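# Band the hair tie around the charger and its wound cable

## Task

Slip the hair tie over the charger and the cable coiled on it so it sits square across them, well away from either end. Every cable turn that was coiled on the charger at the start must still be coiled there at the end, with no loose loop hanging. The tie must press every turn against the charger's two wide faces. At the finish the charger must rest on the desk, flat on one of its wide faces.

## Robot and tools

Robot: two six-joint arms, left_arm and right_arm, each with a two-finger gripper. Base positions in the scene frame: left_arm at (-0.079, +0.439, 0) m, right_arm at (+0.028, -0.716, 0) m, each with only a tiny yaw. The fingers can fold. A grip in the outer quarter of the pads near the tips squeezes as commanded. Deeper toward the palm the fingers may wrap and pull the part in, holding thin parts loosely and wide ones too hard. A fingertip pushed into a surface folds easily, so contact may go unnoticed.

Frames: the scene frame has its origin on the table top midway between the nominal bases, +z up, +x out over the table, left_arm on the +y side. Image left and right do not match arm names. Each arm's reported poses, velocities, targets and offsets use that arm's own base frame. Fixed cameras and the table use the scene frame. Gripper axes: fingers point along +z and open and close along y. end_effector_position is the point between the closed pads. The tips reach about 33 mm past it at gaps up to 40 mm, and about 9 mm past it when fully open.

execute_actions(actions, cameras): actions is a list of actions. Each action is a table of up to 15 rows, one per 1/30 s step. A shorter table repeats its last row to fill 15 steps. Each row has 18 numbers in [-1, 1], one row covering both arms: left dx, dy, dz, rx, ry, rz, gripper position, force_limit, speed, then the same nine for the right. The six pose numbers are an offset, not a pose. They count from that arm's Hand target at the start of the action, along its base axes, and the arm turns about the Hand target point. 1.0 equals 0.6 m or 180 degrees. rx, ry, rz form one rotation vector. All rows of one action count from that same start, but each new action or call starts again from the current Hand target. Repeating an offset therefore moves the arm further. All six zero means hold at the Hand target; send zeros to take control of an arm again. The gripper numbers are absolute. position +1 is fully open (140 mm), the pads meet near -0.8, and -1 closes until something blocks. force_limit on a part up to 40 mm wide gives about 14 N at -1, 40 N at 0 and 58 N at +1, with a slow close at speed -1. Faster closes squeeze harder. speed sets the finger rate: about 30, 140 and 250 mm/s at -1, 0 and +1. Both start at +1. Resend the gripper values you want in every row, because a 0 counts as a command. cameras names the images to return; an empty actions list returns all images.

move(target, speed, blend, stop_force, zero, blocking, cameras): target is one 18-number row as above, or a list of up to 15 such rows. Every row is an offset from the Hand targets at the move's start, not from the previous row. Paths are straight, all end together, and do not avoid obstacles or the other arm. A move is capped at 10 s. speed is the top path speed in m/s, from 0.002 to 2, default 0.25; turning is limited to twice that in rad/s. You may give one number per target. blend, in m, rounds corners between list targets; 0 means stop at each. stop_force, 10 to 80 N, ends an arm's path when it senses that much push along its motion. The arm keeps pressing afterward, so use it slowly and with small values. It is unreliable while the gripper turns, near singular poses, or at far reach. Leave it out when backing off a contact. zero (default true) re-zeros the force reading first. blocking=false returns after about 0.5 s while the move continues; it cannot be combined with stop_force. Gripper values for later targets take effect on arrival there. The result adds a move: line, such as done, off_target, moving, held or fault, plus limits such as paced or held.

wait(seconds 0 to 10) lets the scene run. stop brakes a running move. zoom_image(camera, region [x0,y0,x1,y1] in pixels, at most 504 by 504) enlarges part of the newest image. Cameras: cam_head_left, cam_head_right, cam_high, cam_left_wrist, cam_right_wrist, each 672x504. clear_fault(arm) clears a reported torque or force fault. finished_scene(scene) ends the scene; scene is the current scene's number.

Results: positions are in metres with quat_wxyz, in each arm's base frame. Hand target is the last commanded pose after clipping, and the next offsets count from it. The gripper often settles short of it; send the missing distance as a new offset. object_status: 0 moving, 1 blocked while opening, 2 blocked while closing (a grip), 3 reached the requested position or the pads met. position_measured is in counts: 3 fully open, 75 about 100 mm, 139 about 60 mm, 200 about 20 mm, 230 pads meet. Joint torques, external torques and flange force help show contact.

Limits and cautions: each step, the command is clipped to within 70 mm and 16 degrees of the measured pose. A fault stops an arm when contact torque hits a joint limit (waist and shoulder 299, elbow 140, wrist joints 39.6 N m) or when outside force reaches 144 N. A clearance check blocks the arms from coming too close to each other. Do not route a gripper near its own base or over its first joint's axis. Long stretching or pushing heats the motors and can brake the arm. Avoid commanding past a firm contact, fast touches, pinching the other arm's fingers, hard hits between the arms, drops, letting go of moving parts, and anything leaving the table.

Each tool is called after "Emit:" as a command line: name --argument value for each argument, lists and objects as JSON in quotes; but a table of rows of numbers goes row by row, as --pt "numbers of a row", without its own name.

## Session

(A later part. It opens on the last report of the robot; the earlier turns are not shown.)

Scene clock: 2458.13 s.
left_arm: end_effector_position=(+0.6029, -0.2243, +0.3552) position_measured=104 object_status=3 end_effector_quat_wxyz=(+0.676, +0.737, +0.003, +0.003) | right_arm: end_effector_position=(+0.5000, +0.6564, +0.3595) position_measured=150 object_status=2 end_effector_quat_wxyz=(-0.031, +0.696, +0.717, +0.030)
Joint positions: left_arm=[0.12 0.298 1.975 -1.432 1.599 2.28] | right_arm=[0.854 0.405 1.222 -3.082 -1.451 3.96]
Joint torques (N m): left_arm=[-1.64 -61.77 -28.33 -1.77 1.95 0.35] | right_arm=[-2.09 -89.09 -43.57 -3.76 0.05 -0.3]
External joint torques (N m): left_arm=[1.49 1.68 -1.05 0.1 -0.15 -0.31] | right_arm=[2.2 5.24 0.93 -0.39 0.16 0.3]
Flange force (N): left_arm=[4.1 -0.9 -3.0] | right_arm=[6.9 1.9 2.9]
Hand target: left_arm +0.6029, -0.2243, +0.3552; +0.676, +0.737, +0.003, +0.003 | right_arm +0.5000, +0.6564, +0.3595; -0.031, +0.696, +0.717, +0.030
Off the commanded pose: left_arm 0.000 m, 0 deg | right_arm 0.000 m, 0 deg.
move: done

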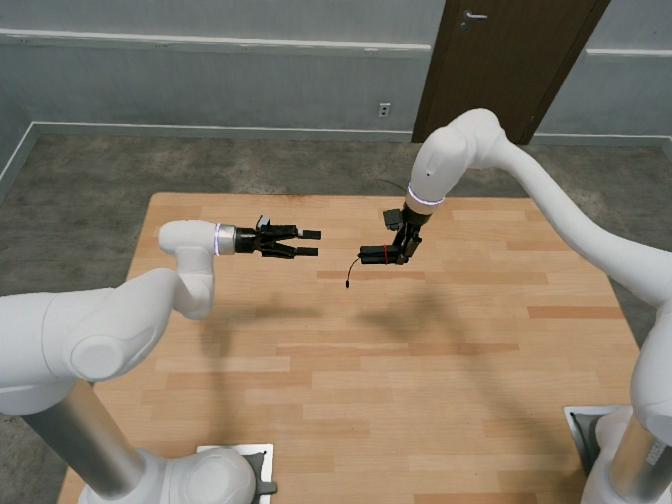

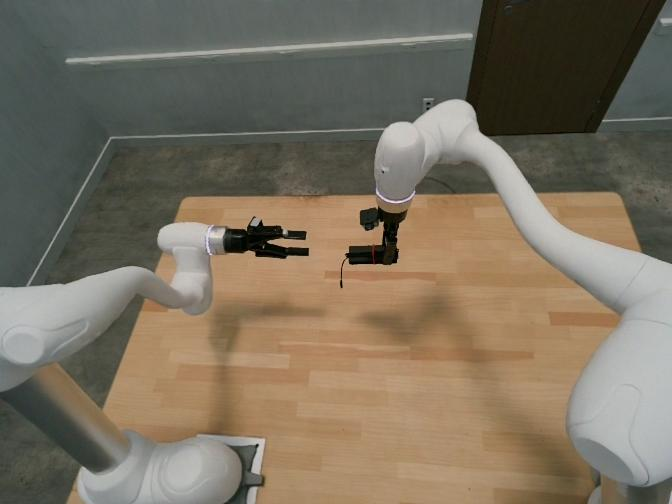

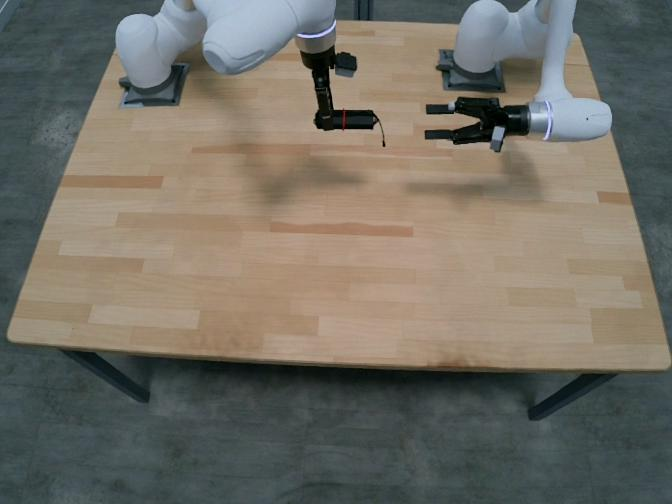

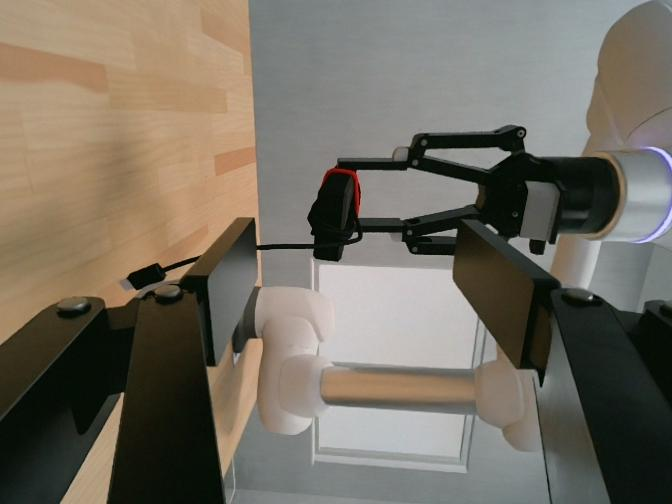

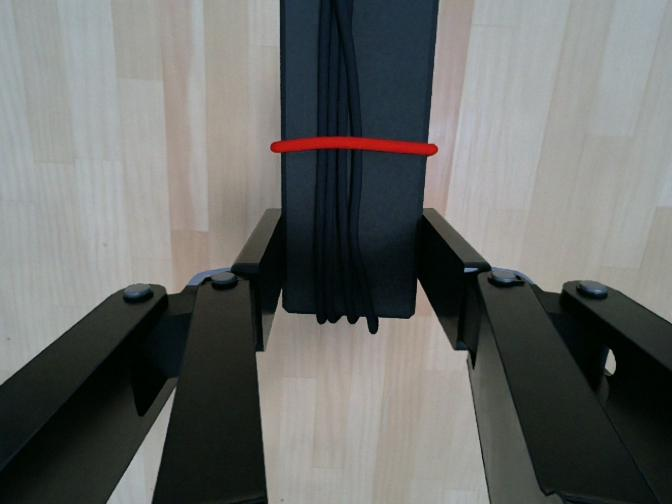

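Emit:
move --pt "0 0 0 0 0 0 0.2 0 -0.5 0.0017 -0.0607 -0.3158 -0.0278 -0.0008 0 -1 0 -1" --pt "0 0 0 0 0 0 0.2 0 -0.5 0.0078 -0.2773 -0.4992 -0.0278 -0.0008 0 -1 0 -1" --speed '[0.15,0.1]' --blend '[0.03,0]' --cameras '["all"]'

Emit:
zoom_image --camera "cam_high" --region '[200, 100, 400, 210]'

Emit:
zoom_image --camera "cam_head_right" --region '[330, 230, 480, 330]'

Scene clock: 2474.67 s.
left_arm: end_effector_position=(+0.6029, -0.2243, +0.3552) position_measured=104 object_status=3 end_effector_quat_wxyz=(+0.676, +0.737, +0.003, +0.003) | right_arm: end_effector_position=(+0.5047, +0.4900, +0.0600) position_measured=150 object_status=2 end_effector_quat_wxyz=(+0.000, +0.696, +0.718, -0.001)
Joint positions: left_arm=[0.12 0.298 1.975 -1.432 1.599 2.28] | right_arm=[0.722 0.415 1.782 -3.142 -0.946 3.834]
Joint torques (N m): left_arm=[-1.02 -61.68 -28.36 -1.78 1.98 0.38] | right_arm=[-2.1 -81.19 -34.88 -3.22 -0.19 -0.32]
External joint torques (N m): left_arm=[0.77 1.69 -0.99 0.12 -0.17 -0.33] | right_arm=[2.07 4.52 0.35 -0.3 0.22 0.32]
Flange force (N): left_arm=[4.2 -0.8 -1.8] | right_arm=[6.1 1.6 5.0]
Hand target: left_arm +0.6029, -0.2243, +0.3552; +0.676, +0.737, +0.003, +0.003 | right_arm +0.5047, +0.4900, +0.0600; +0.000, +0.696, +0.718, -0.001
Off the commanded pose: left_arm 0.000 m, 0 deg | right_arm 0.000 m, 0 deg.
move: done

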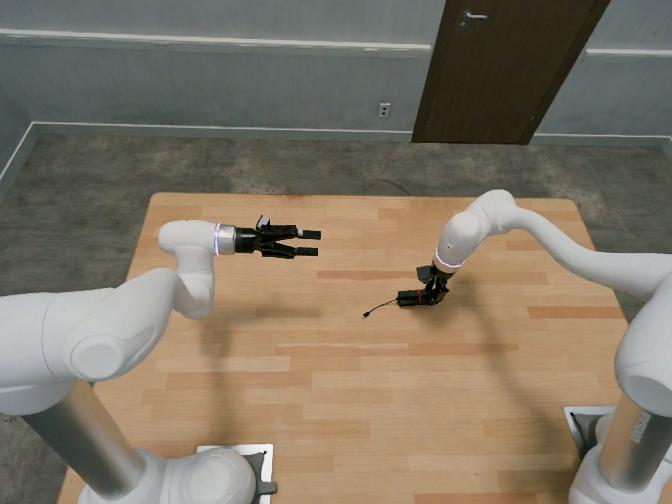

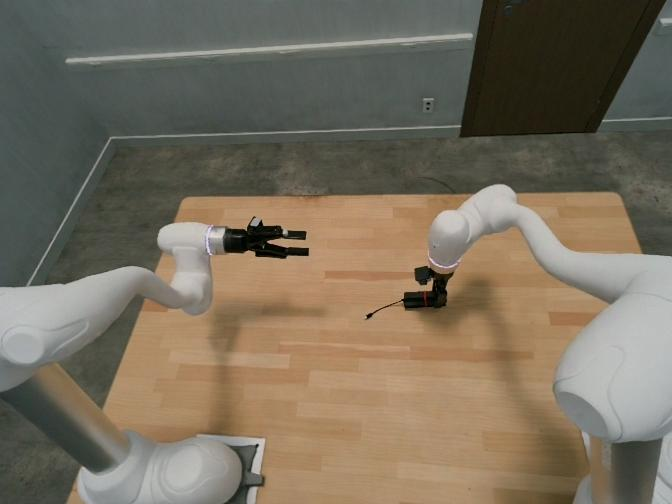

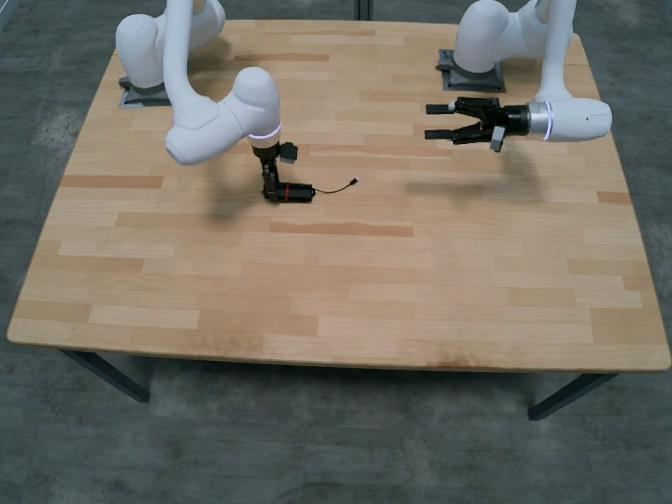

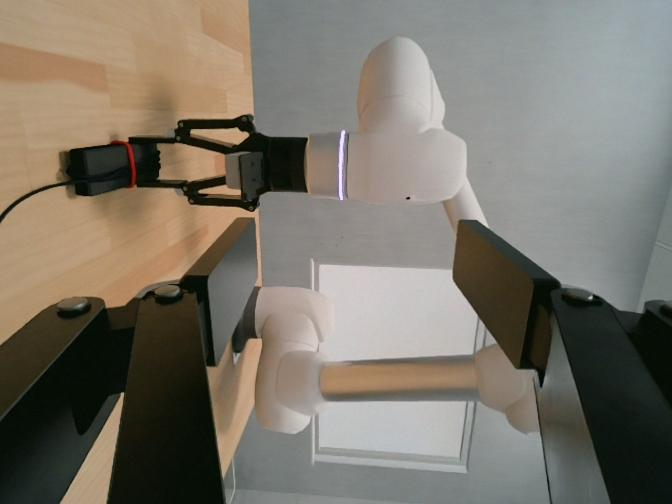

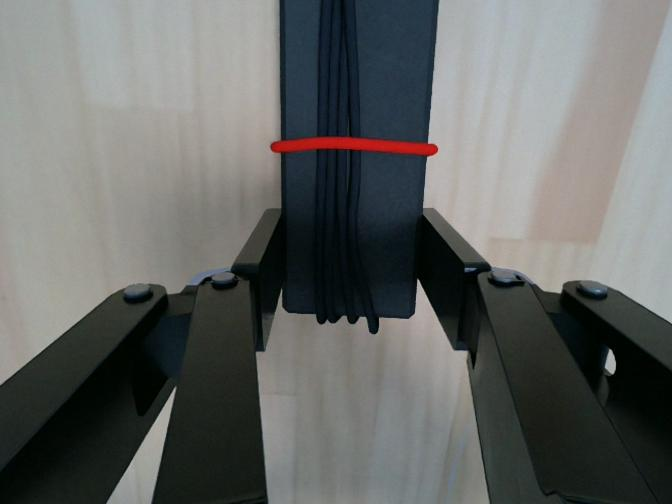

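Scaled by 2.520.

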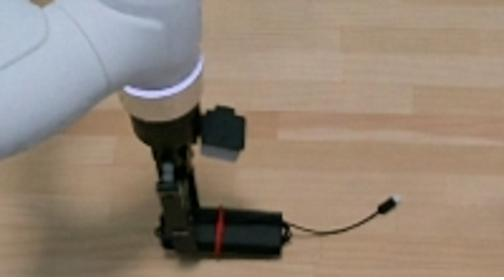

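Scaled by 3.360.

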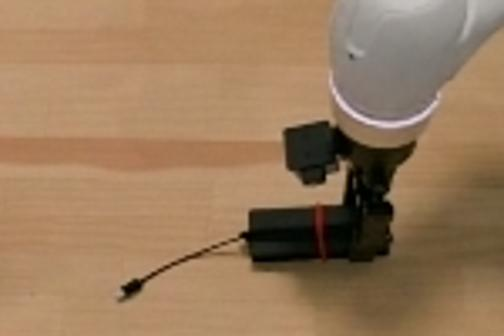

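Emit:
move --target '[0,0,0,0,0,0,0.2,0,-0.5,0.0003,-0.0133,-0.0317,0,0,0,-1,0,-1]' --speed 0.03 --cameras '["cam_right_wrist"]'

Emit:
move --target '[0,0,0,0,0,0,0.2,0,-0.5,0,0,-0.0117,0,0,0,-1,0,-1]' --speed 0.006 --stop_force 10 --cameras '["cam_right_wrist","cam_left_wrist","cam_head_right"]'

Scene clock: 2480.47 s.
left_arm: end_effector_position=(+0.6029, -0.2243, +0.3552) position_measured=104 object_status=3 end_effector_quat_wxyz=(+0.676, +0.737, +0.003, +0.003) | right_arm: end_effector_position=(+0.5049, +0.4821, +0.0410) position_measured=150 object_status=2 end_effector_quat_wxyz=(+0.000, +0.696, +0.718, +0.000)
Joint positions: left_arm=[0.12 0.298 1.975 -1.432 1.599 2.28] | right_arm=[0.713 0.426 1.806 -3.142 -0.91 3.825]
Joint torques (N m): left_arm=[-1.29 -61.4 -28.22 -1.85 1.97 0.36] | right_arm=[-6.5 -60.41 -19.45 -4.99 -2.11 -0.31]
External joint torques (N m): left_arm=[1.14 1.33 -1.14 0.19 -0.17 -0.31] | right_arm=[6.62 -17.31 -14.52 1.54 2.14 0.31]
Flange force (N): left_arm=[3.9 -0.4 -2.5] | right_arm=[11.5 -2.0 -23.6]
Hand target: left_arm +0.6029, -0.2243, +0.3552; +0.676, +0.737, +0.003, +0.003 | right_arm +0.5049, +0.4820, +0.0410; +0.000, +0.696, +0.718, -0.001
Off the commanded pose: left_arm 0.000 m, 0 deg | right_arm 0.000 m, 0 deg.
move: done
Images, in order (width x height): cam_right_wrist 672x504.

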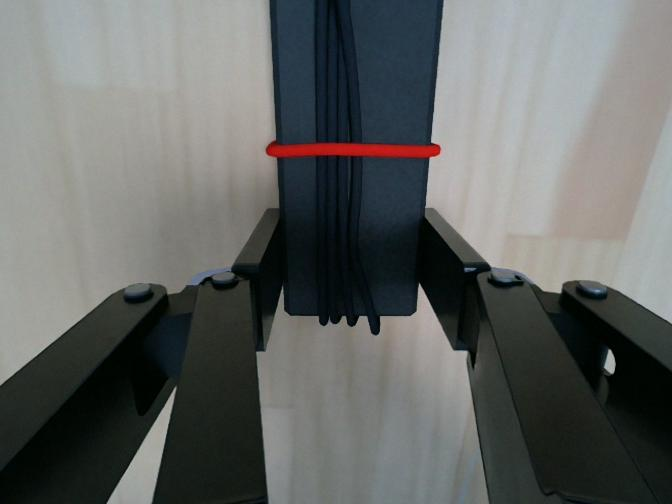

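Scene clock: 2482.23 s.
left_arm: end_effector_position=(+0.6029, -0.2243, +0.3552) position_measured=104 object_status=3 end_effector_quat_wxyz=(+0.676, +0.737, +0.003, +0.003) | right_arm: end_effector_position=(+0.5049, +0.4820, +0.0340) position_measured=150 object_status=2 end_effector_quat_wxyz=(+0.000, +0.696, +0.718, -0.001)
Joint positions: left_arm=[0.12 0.298 1.975 -1.432 1.599 2.28] | right_arm=[0.713 0.434 1.81 -3.142 -0.898 3.825]
Joint torques (N m): left_arm=[-1.19 -62.2 -28.21 -1.84 1.94 0.35] | right_arm=[-2.24 -58.73 -20.36 -3.14 -0.42 -0.39]
External joint torques (N m): left_arm=[1.31 2.05 -1.16 0.2 -0.13 -0.3] | right_arm=[2.27 -18.87 -13.07 -0.27 0.45 0.38]
Flange force (N): left_arm=[4.8 -1.2 -2.9] | right_arm=[4.4 -0.7 -27.1]
Hand target: left_arm +0.6029, -0.2243, +0.3552; +0.676, +0.737, +0.003, +0.003 | right_arm +0.5049, +0.4820, +0.0340; +0.000, +0.696, +0.718, -0.001
Off the commanded pose: left_arm 0.000 m, 0 deg | right_arm 0.000 m, 0 deg.
move: done
Images, in order (width x height): cam_head_right 672x504, cam_left_wrist 672x504, cam_right_wrist 672x504.

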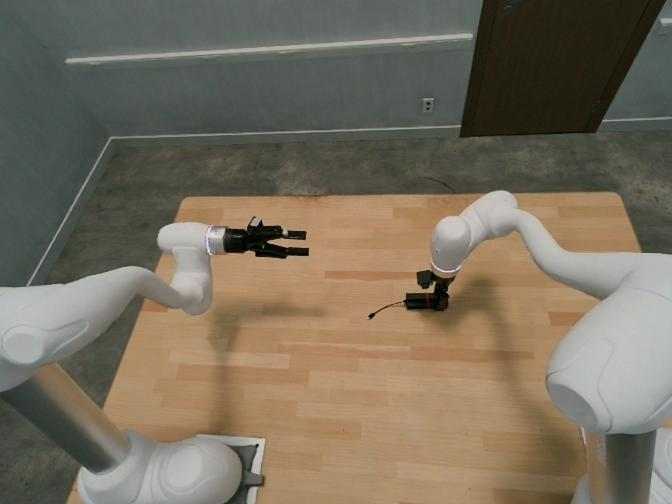

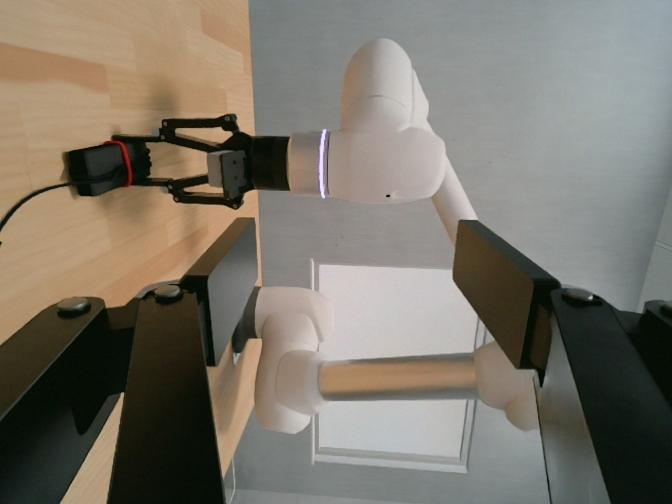

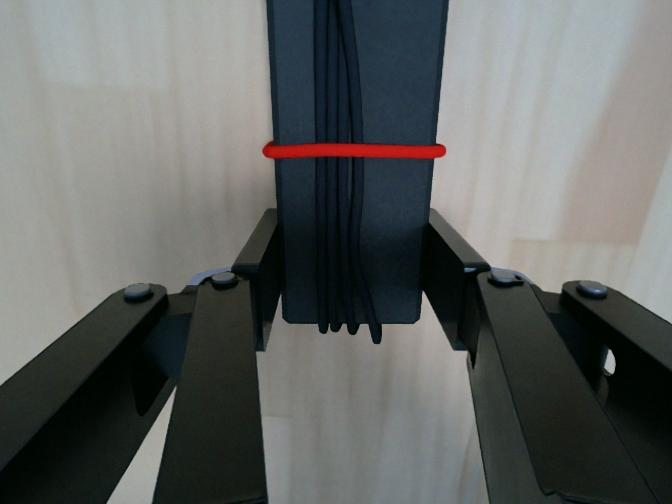

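Emit:
move --pt "0 0 0 0 0 0 0.2 0 -0.5 0 0 0.002 0 0 0 -1 0 -1" --pt "0 0 0 0 0 0 0.2 0 -0.5 0 0 0.002 0 0 0 0.1 0 -1" --speed 0.02 --cameras '["cam_right_wrist","cam_left_wrist","cam_head_right","cam_high"]'

Emit:
zoom_image --camera "cam_right_wrist" --region '[200, 0, 500, 360]'

Emit:
zoom_image --camera "cam_left_wrist" --region '[0, 80, 250, 280]'

Scene clock: 2490.37 s.
left_arm: end_effector_position=(+0.6029, -0.2243, +0.3552) position_measured=104 object_status=3 end_effector_quat_wxyz=(+0.676, +0.737, +0.003, +0.003) | right_arm: end_effector_position=(+0.5049, +0.4820, +0.0352) position_measured=117 object_status=0 end_effector_quat_wxyz=(+0.000, +0.696, +0.718, -0.001)
Joint positions: left_arm=[0.12 0.298 1.975 -1.432 1.599 2.28] | right_arm=[0.713 0.432 1.81 -3.142 -0.9 3.825]
Joint torques (N m): left_arm=[-1.22 -61.83 -28.18 -1.82 1.93 0.36] | right_arm=[-2.05 -79.6 -32.68 -3.08 -0.26 -0.29]
External joint torques (N m): left_arm=[1.1 1.9 -1.16 0.16 -0.13 -0.31] | right_arm=[1.8 2.58 -0.6 -0.31 0.28 0.29]
Flange force (N): left_arm=[4.7 -1.0 -2.5] | right_arm=[5.3 1.4 2.7]
Hand target: left_arm +0.6029, -0.2243, +0.3552; +0.676, +0.737, +0.003, +0.003 | right_arm +0.5049, +0.4820, +0.0352; +0.000, +0.696, +0.718, -0.001
Off the commanded pose: left_arm 0.000 m, 0 deg | right_arm 0.000 m, 0 deg.
move: done
Images, in order (width x height): cam_head_right 672x504, cam_high 672x504, cam_left_wrist 672x504, cam_right_wrist 672x504.

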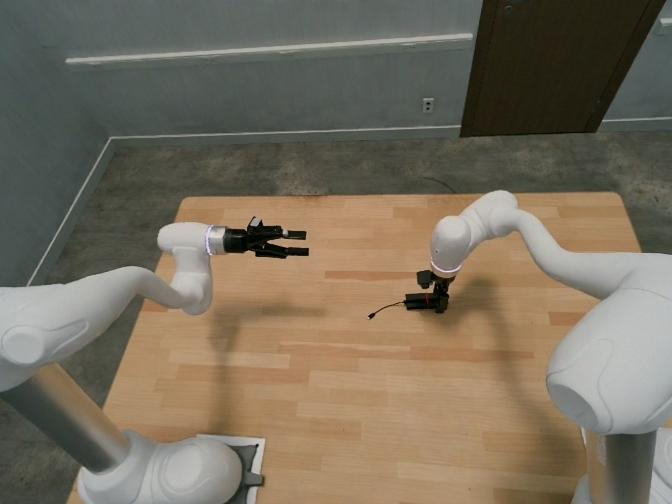

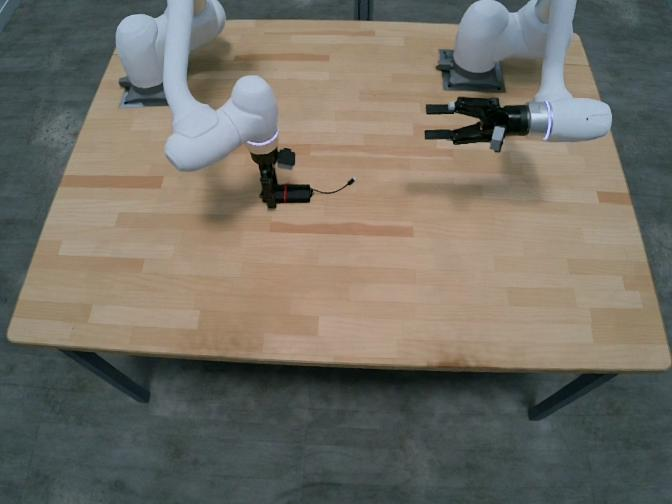

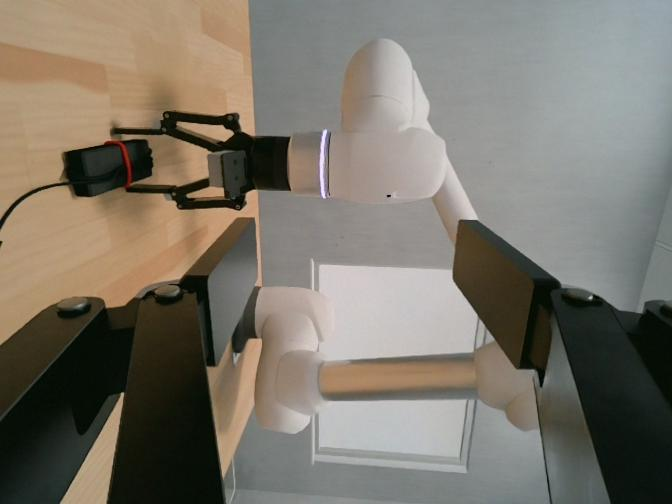

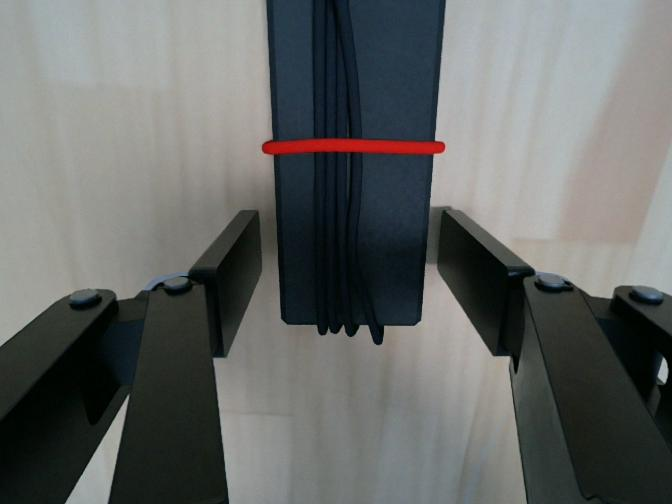

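Scaled by 1.400.

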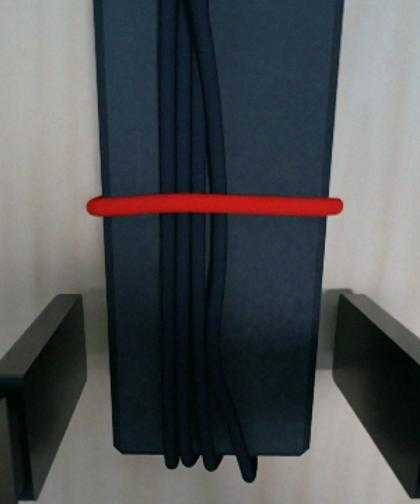

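Scaled by 2.016.

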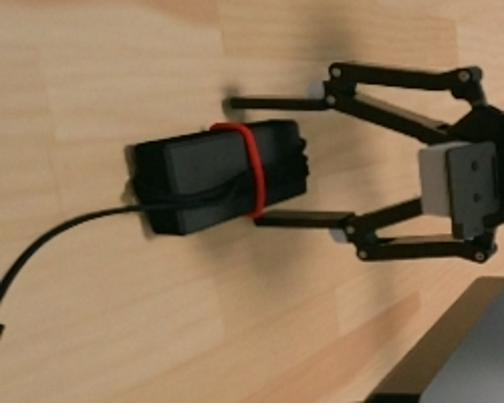

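Emit:
move --pt "0 0 0 0 0 0 0.2 0 -0.5 0 0 0.15 0 0 0 0.1 0 -1" --pt "0 0 0 0 0 0 0.2 0 -0.5 0 0.05 0.4 0 0 0 0.1 0 -1" --speed 0.2 --blend '[0.02,0]' --cameras '["all"]'

Emit:
zoom_image --camera "cam_right_wrist" --region '[220, 0, 480, 400]'

Emit:
zoom_image --camera "cam_left_wrist" --region '[0, 80, 250, 280]'

Scene clock: 2495.17 s.
left_arm: end_effector_position=(+0.6029, -0.2243, +0.3552) position_measured=104 object_status=3 end_effector_quat_wxyz=(+0.676, +0.737, +0.003, +0.003) | right_arm: end_effector_position=(+0.5048, +0.5120, +0.2753) position_measured=117 object_status=3 end_effector_quat_wxyz=(+0.000, +0.696, +0.718, +0.000)
Joint positions: left_arm=[0.12 0.298 1.975 -1.432 1.599 2.28] | right_arm=[0.745 0.29 1.532 -3.142 -1.321 3.856]
Joint torques (N m): left_arm=[-1.24 -62.03 -28.29 -1.8 1.97 0.39] | right_arm=[-2.24 -72.06 -40.79 -3.93 -0.28 -0.34]
External joint torques (N m): left_arm=[1.51 1.85 -1.07 0.17 -0.17 -0.34] | right_arm=[2.22 0.8 -0.5 -0.26 0.3 0.34]
Flange force (N): left_arm=[4.4 -1.0 -3.1] | right_arm=[4.2 -0.8 0.2]
Hand target: left_arm +0.6029, -0.2243, +0.3552; +0.676, +0.737, +0.003, +0.003 | right_arm +0.5049, +0.5120, +0.2752; +0.000, +0.696, +0.718, -0.001
Off the commanded pose: left_arm 0.000 m, 0 deg | right_arm 0.000 m, 0 deg.
move: done

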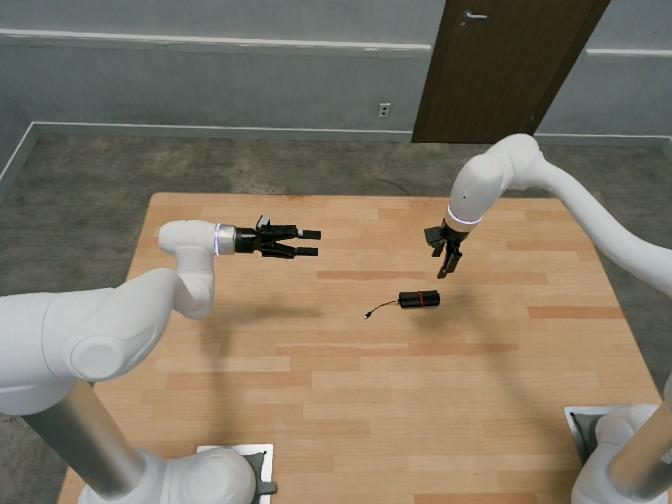

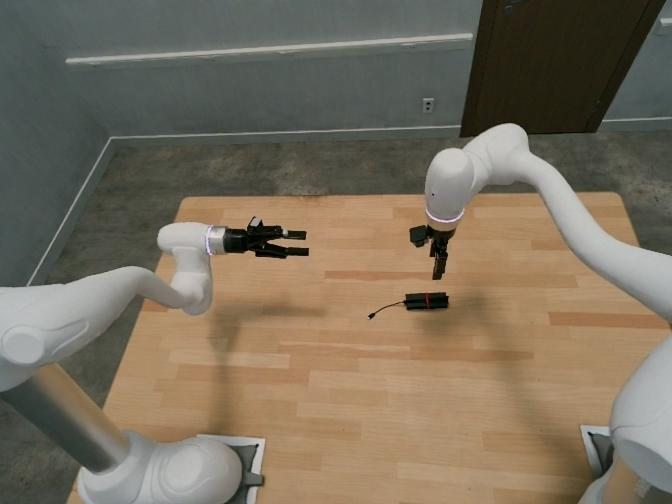

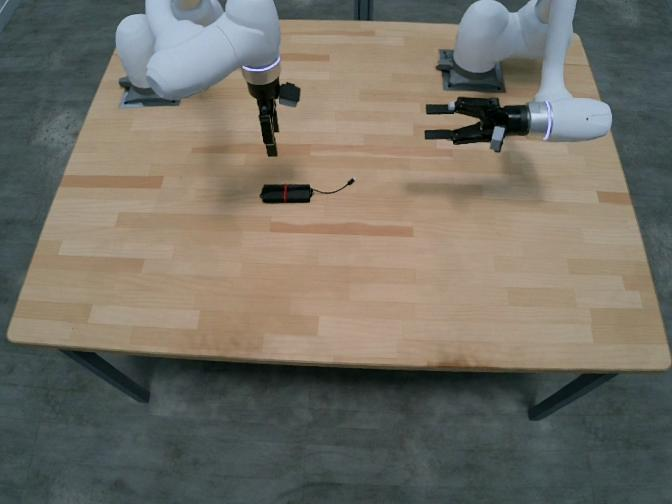

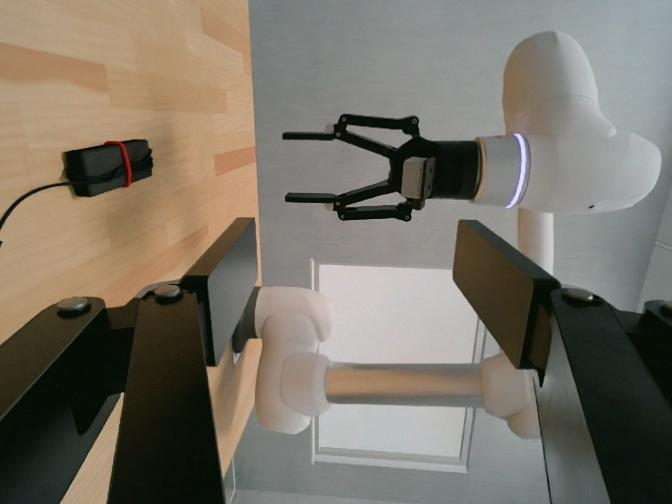

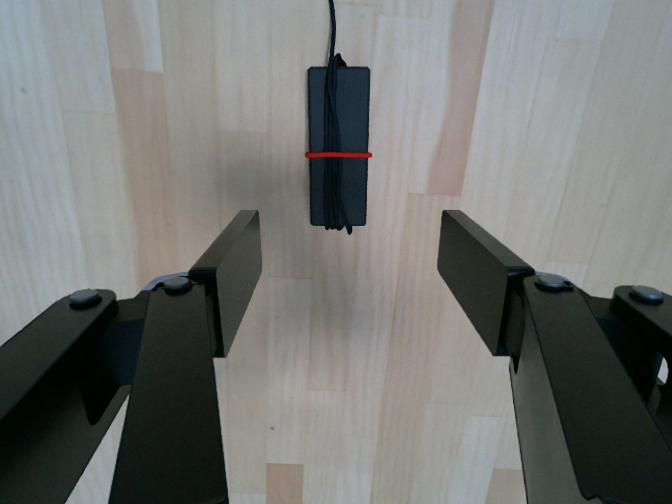

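Scaled by 1.260.

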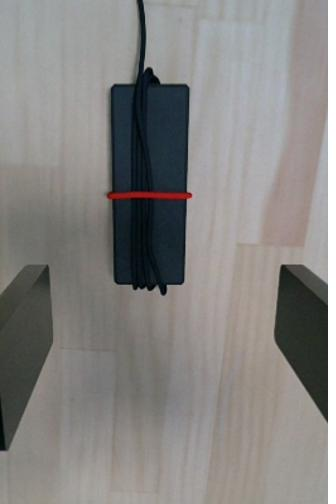

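Scaled by 2.016.

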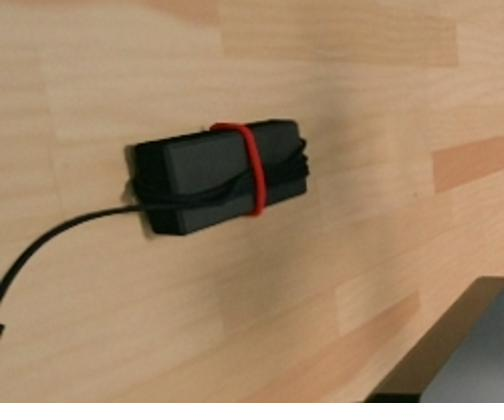

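Emit:
finished_scene --scene 1

The scene is finished: the task was done.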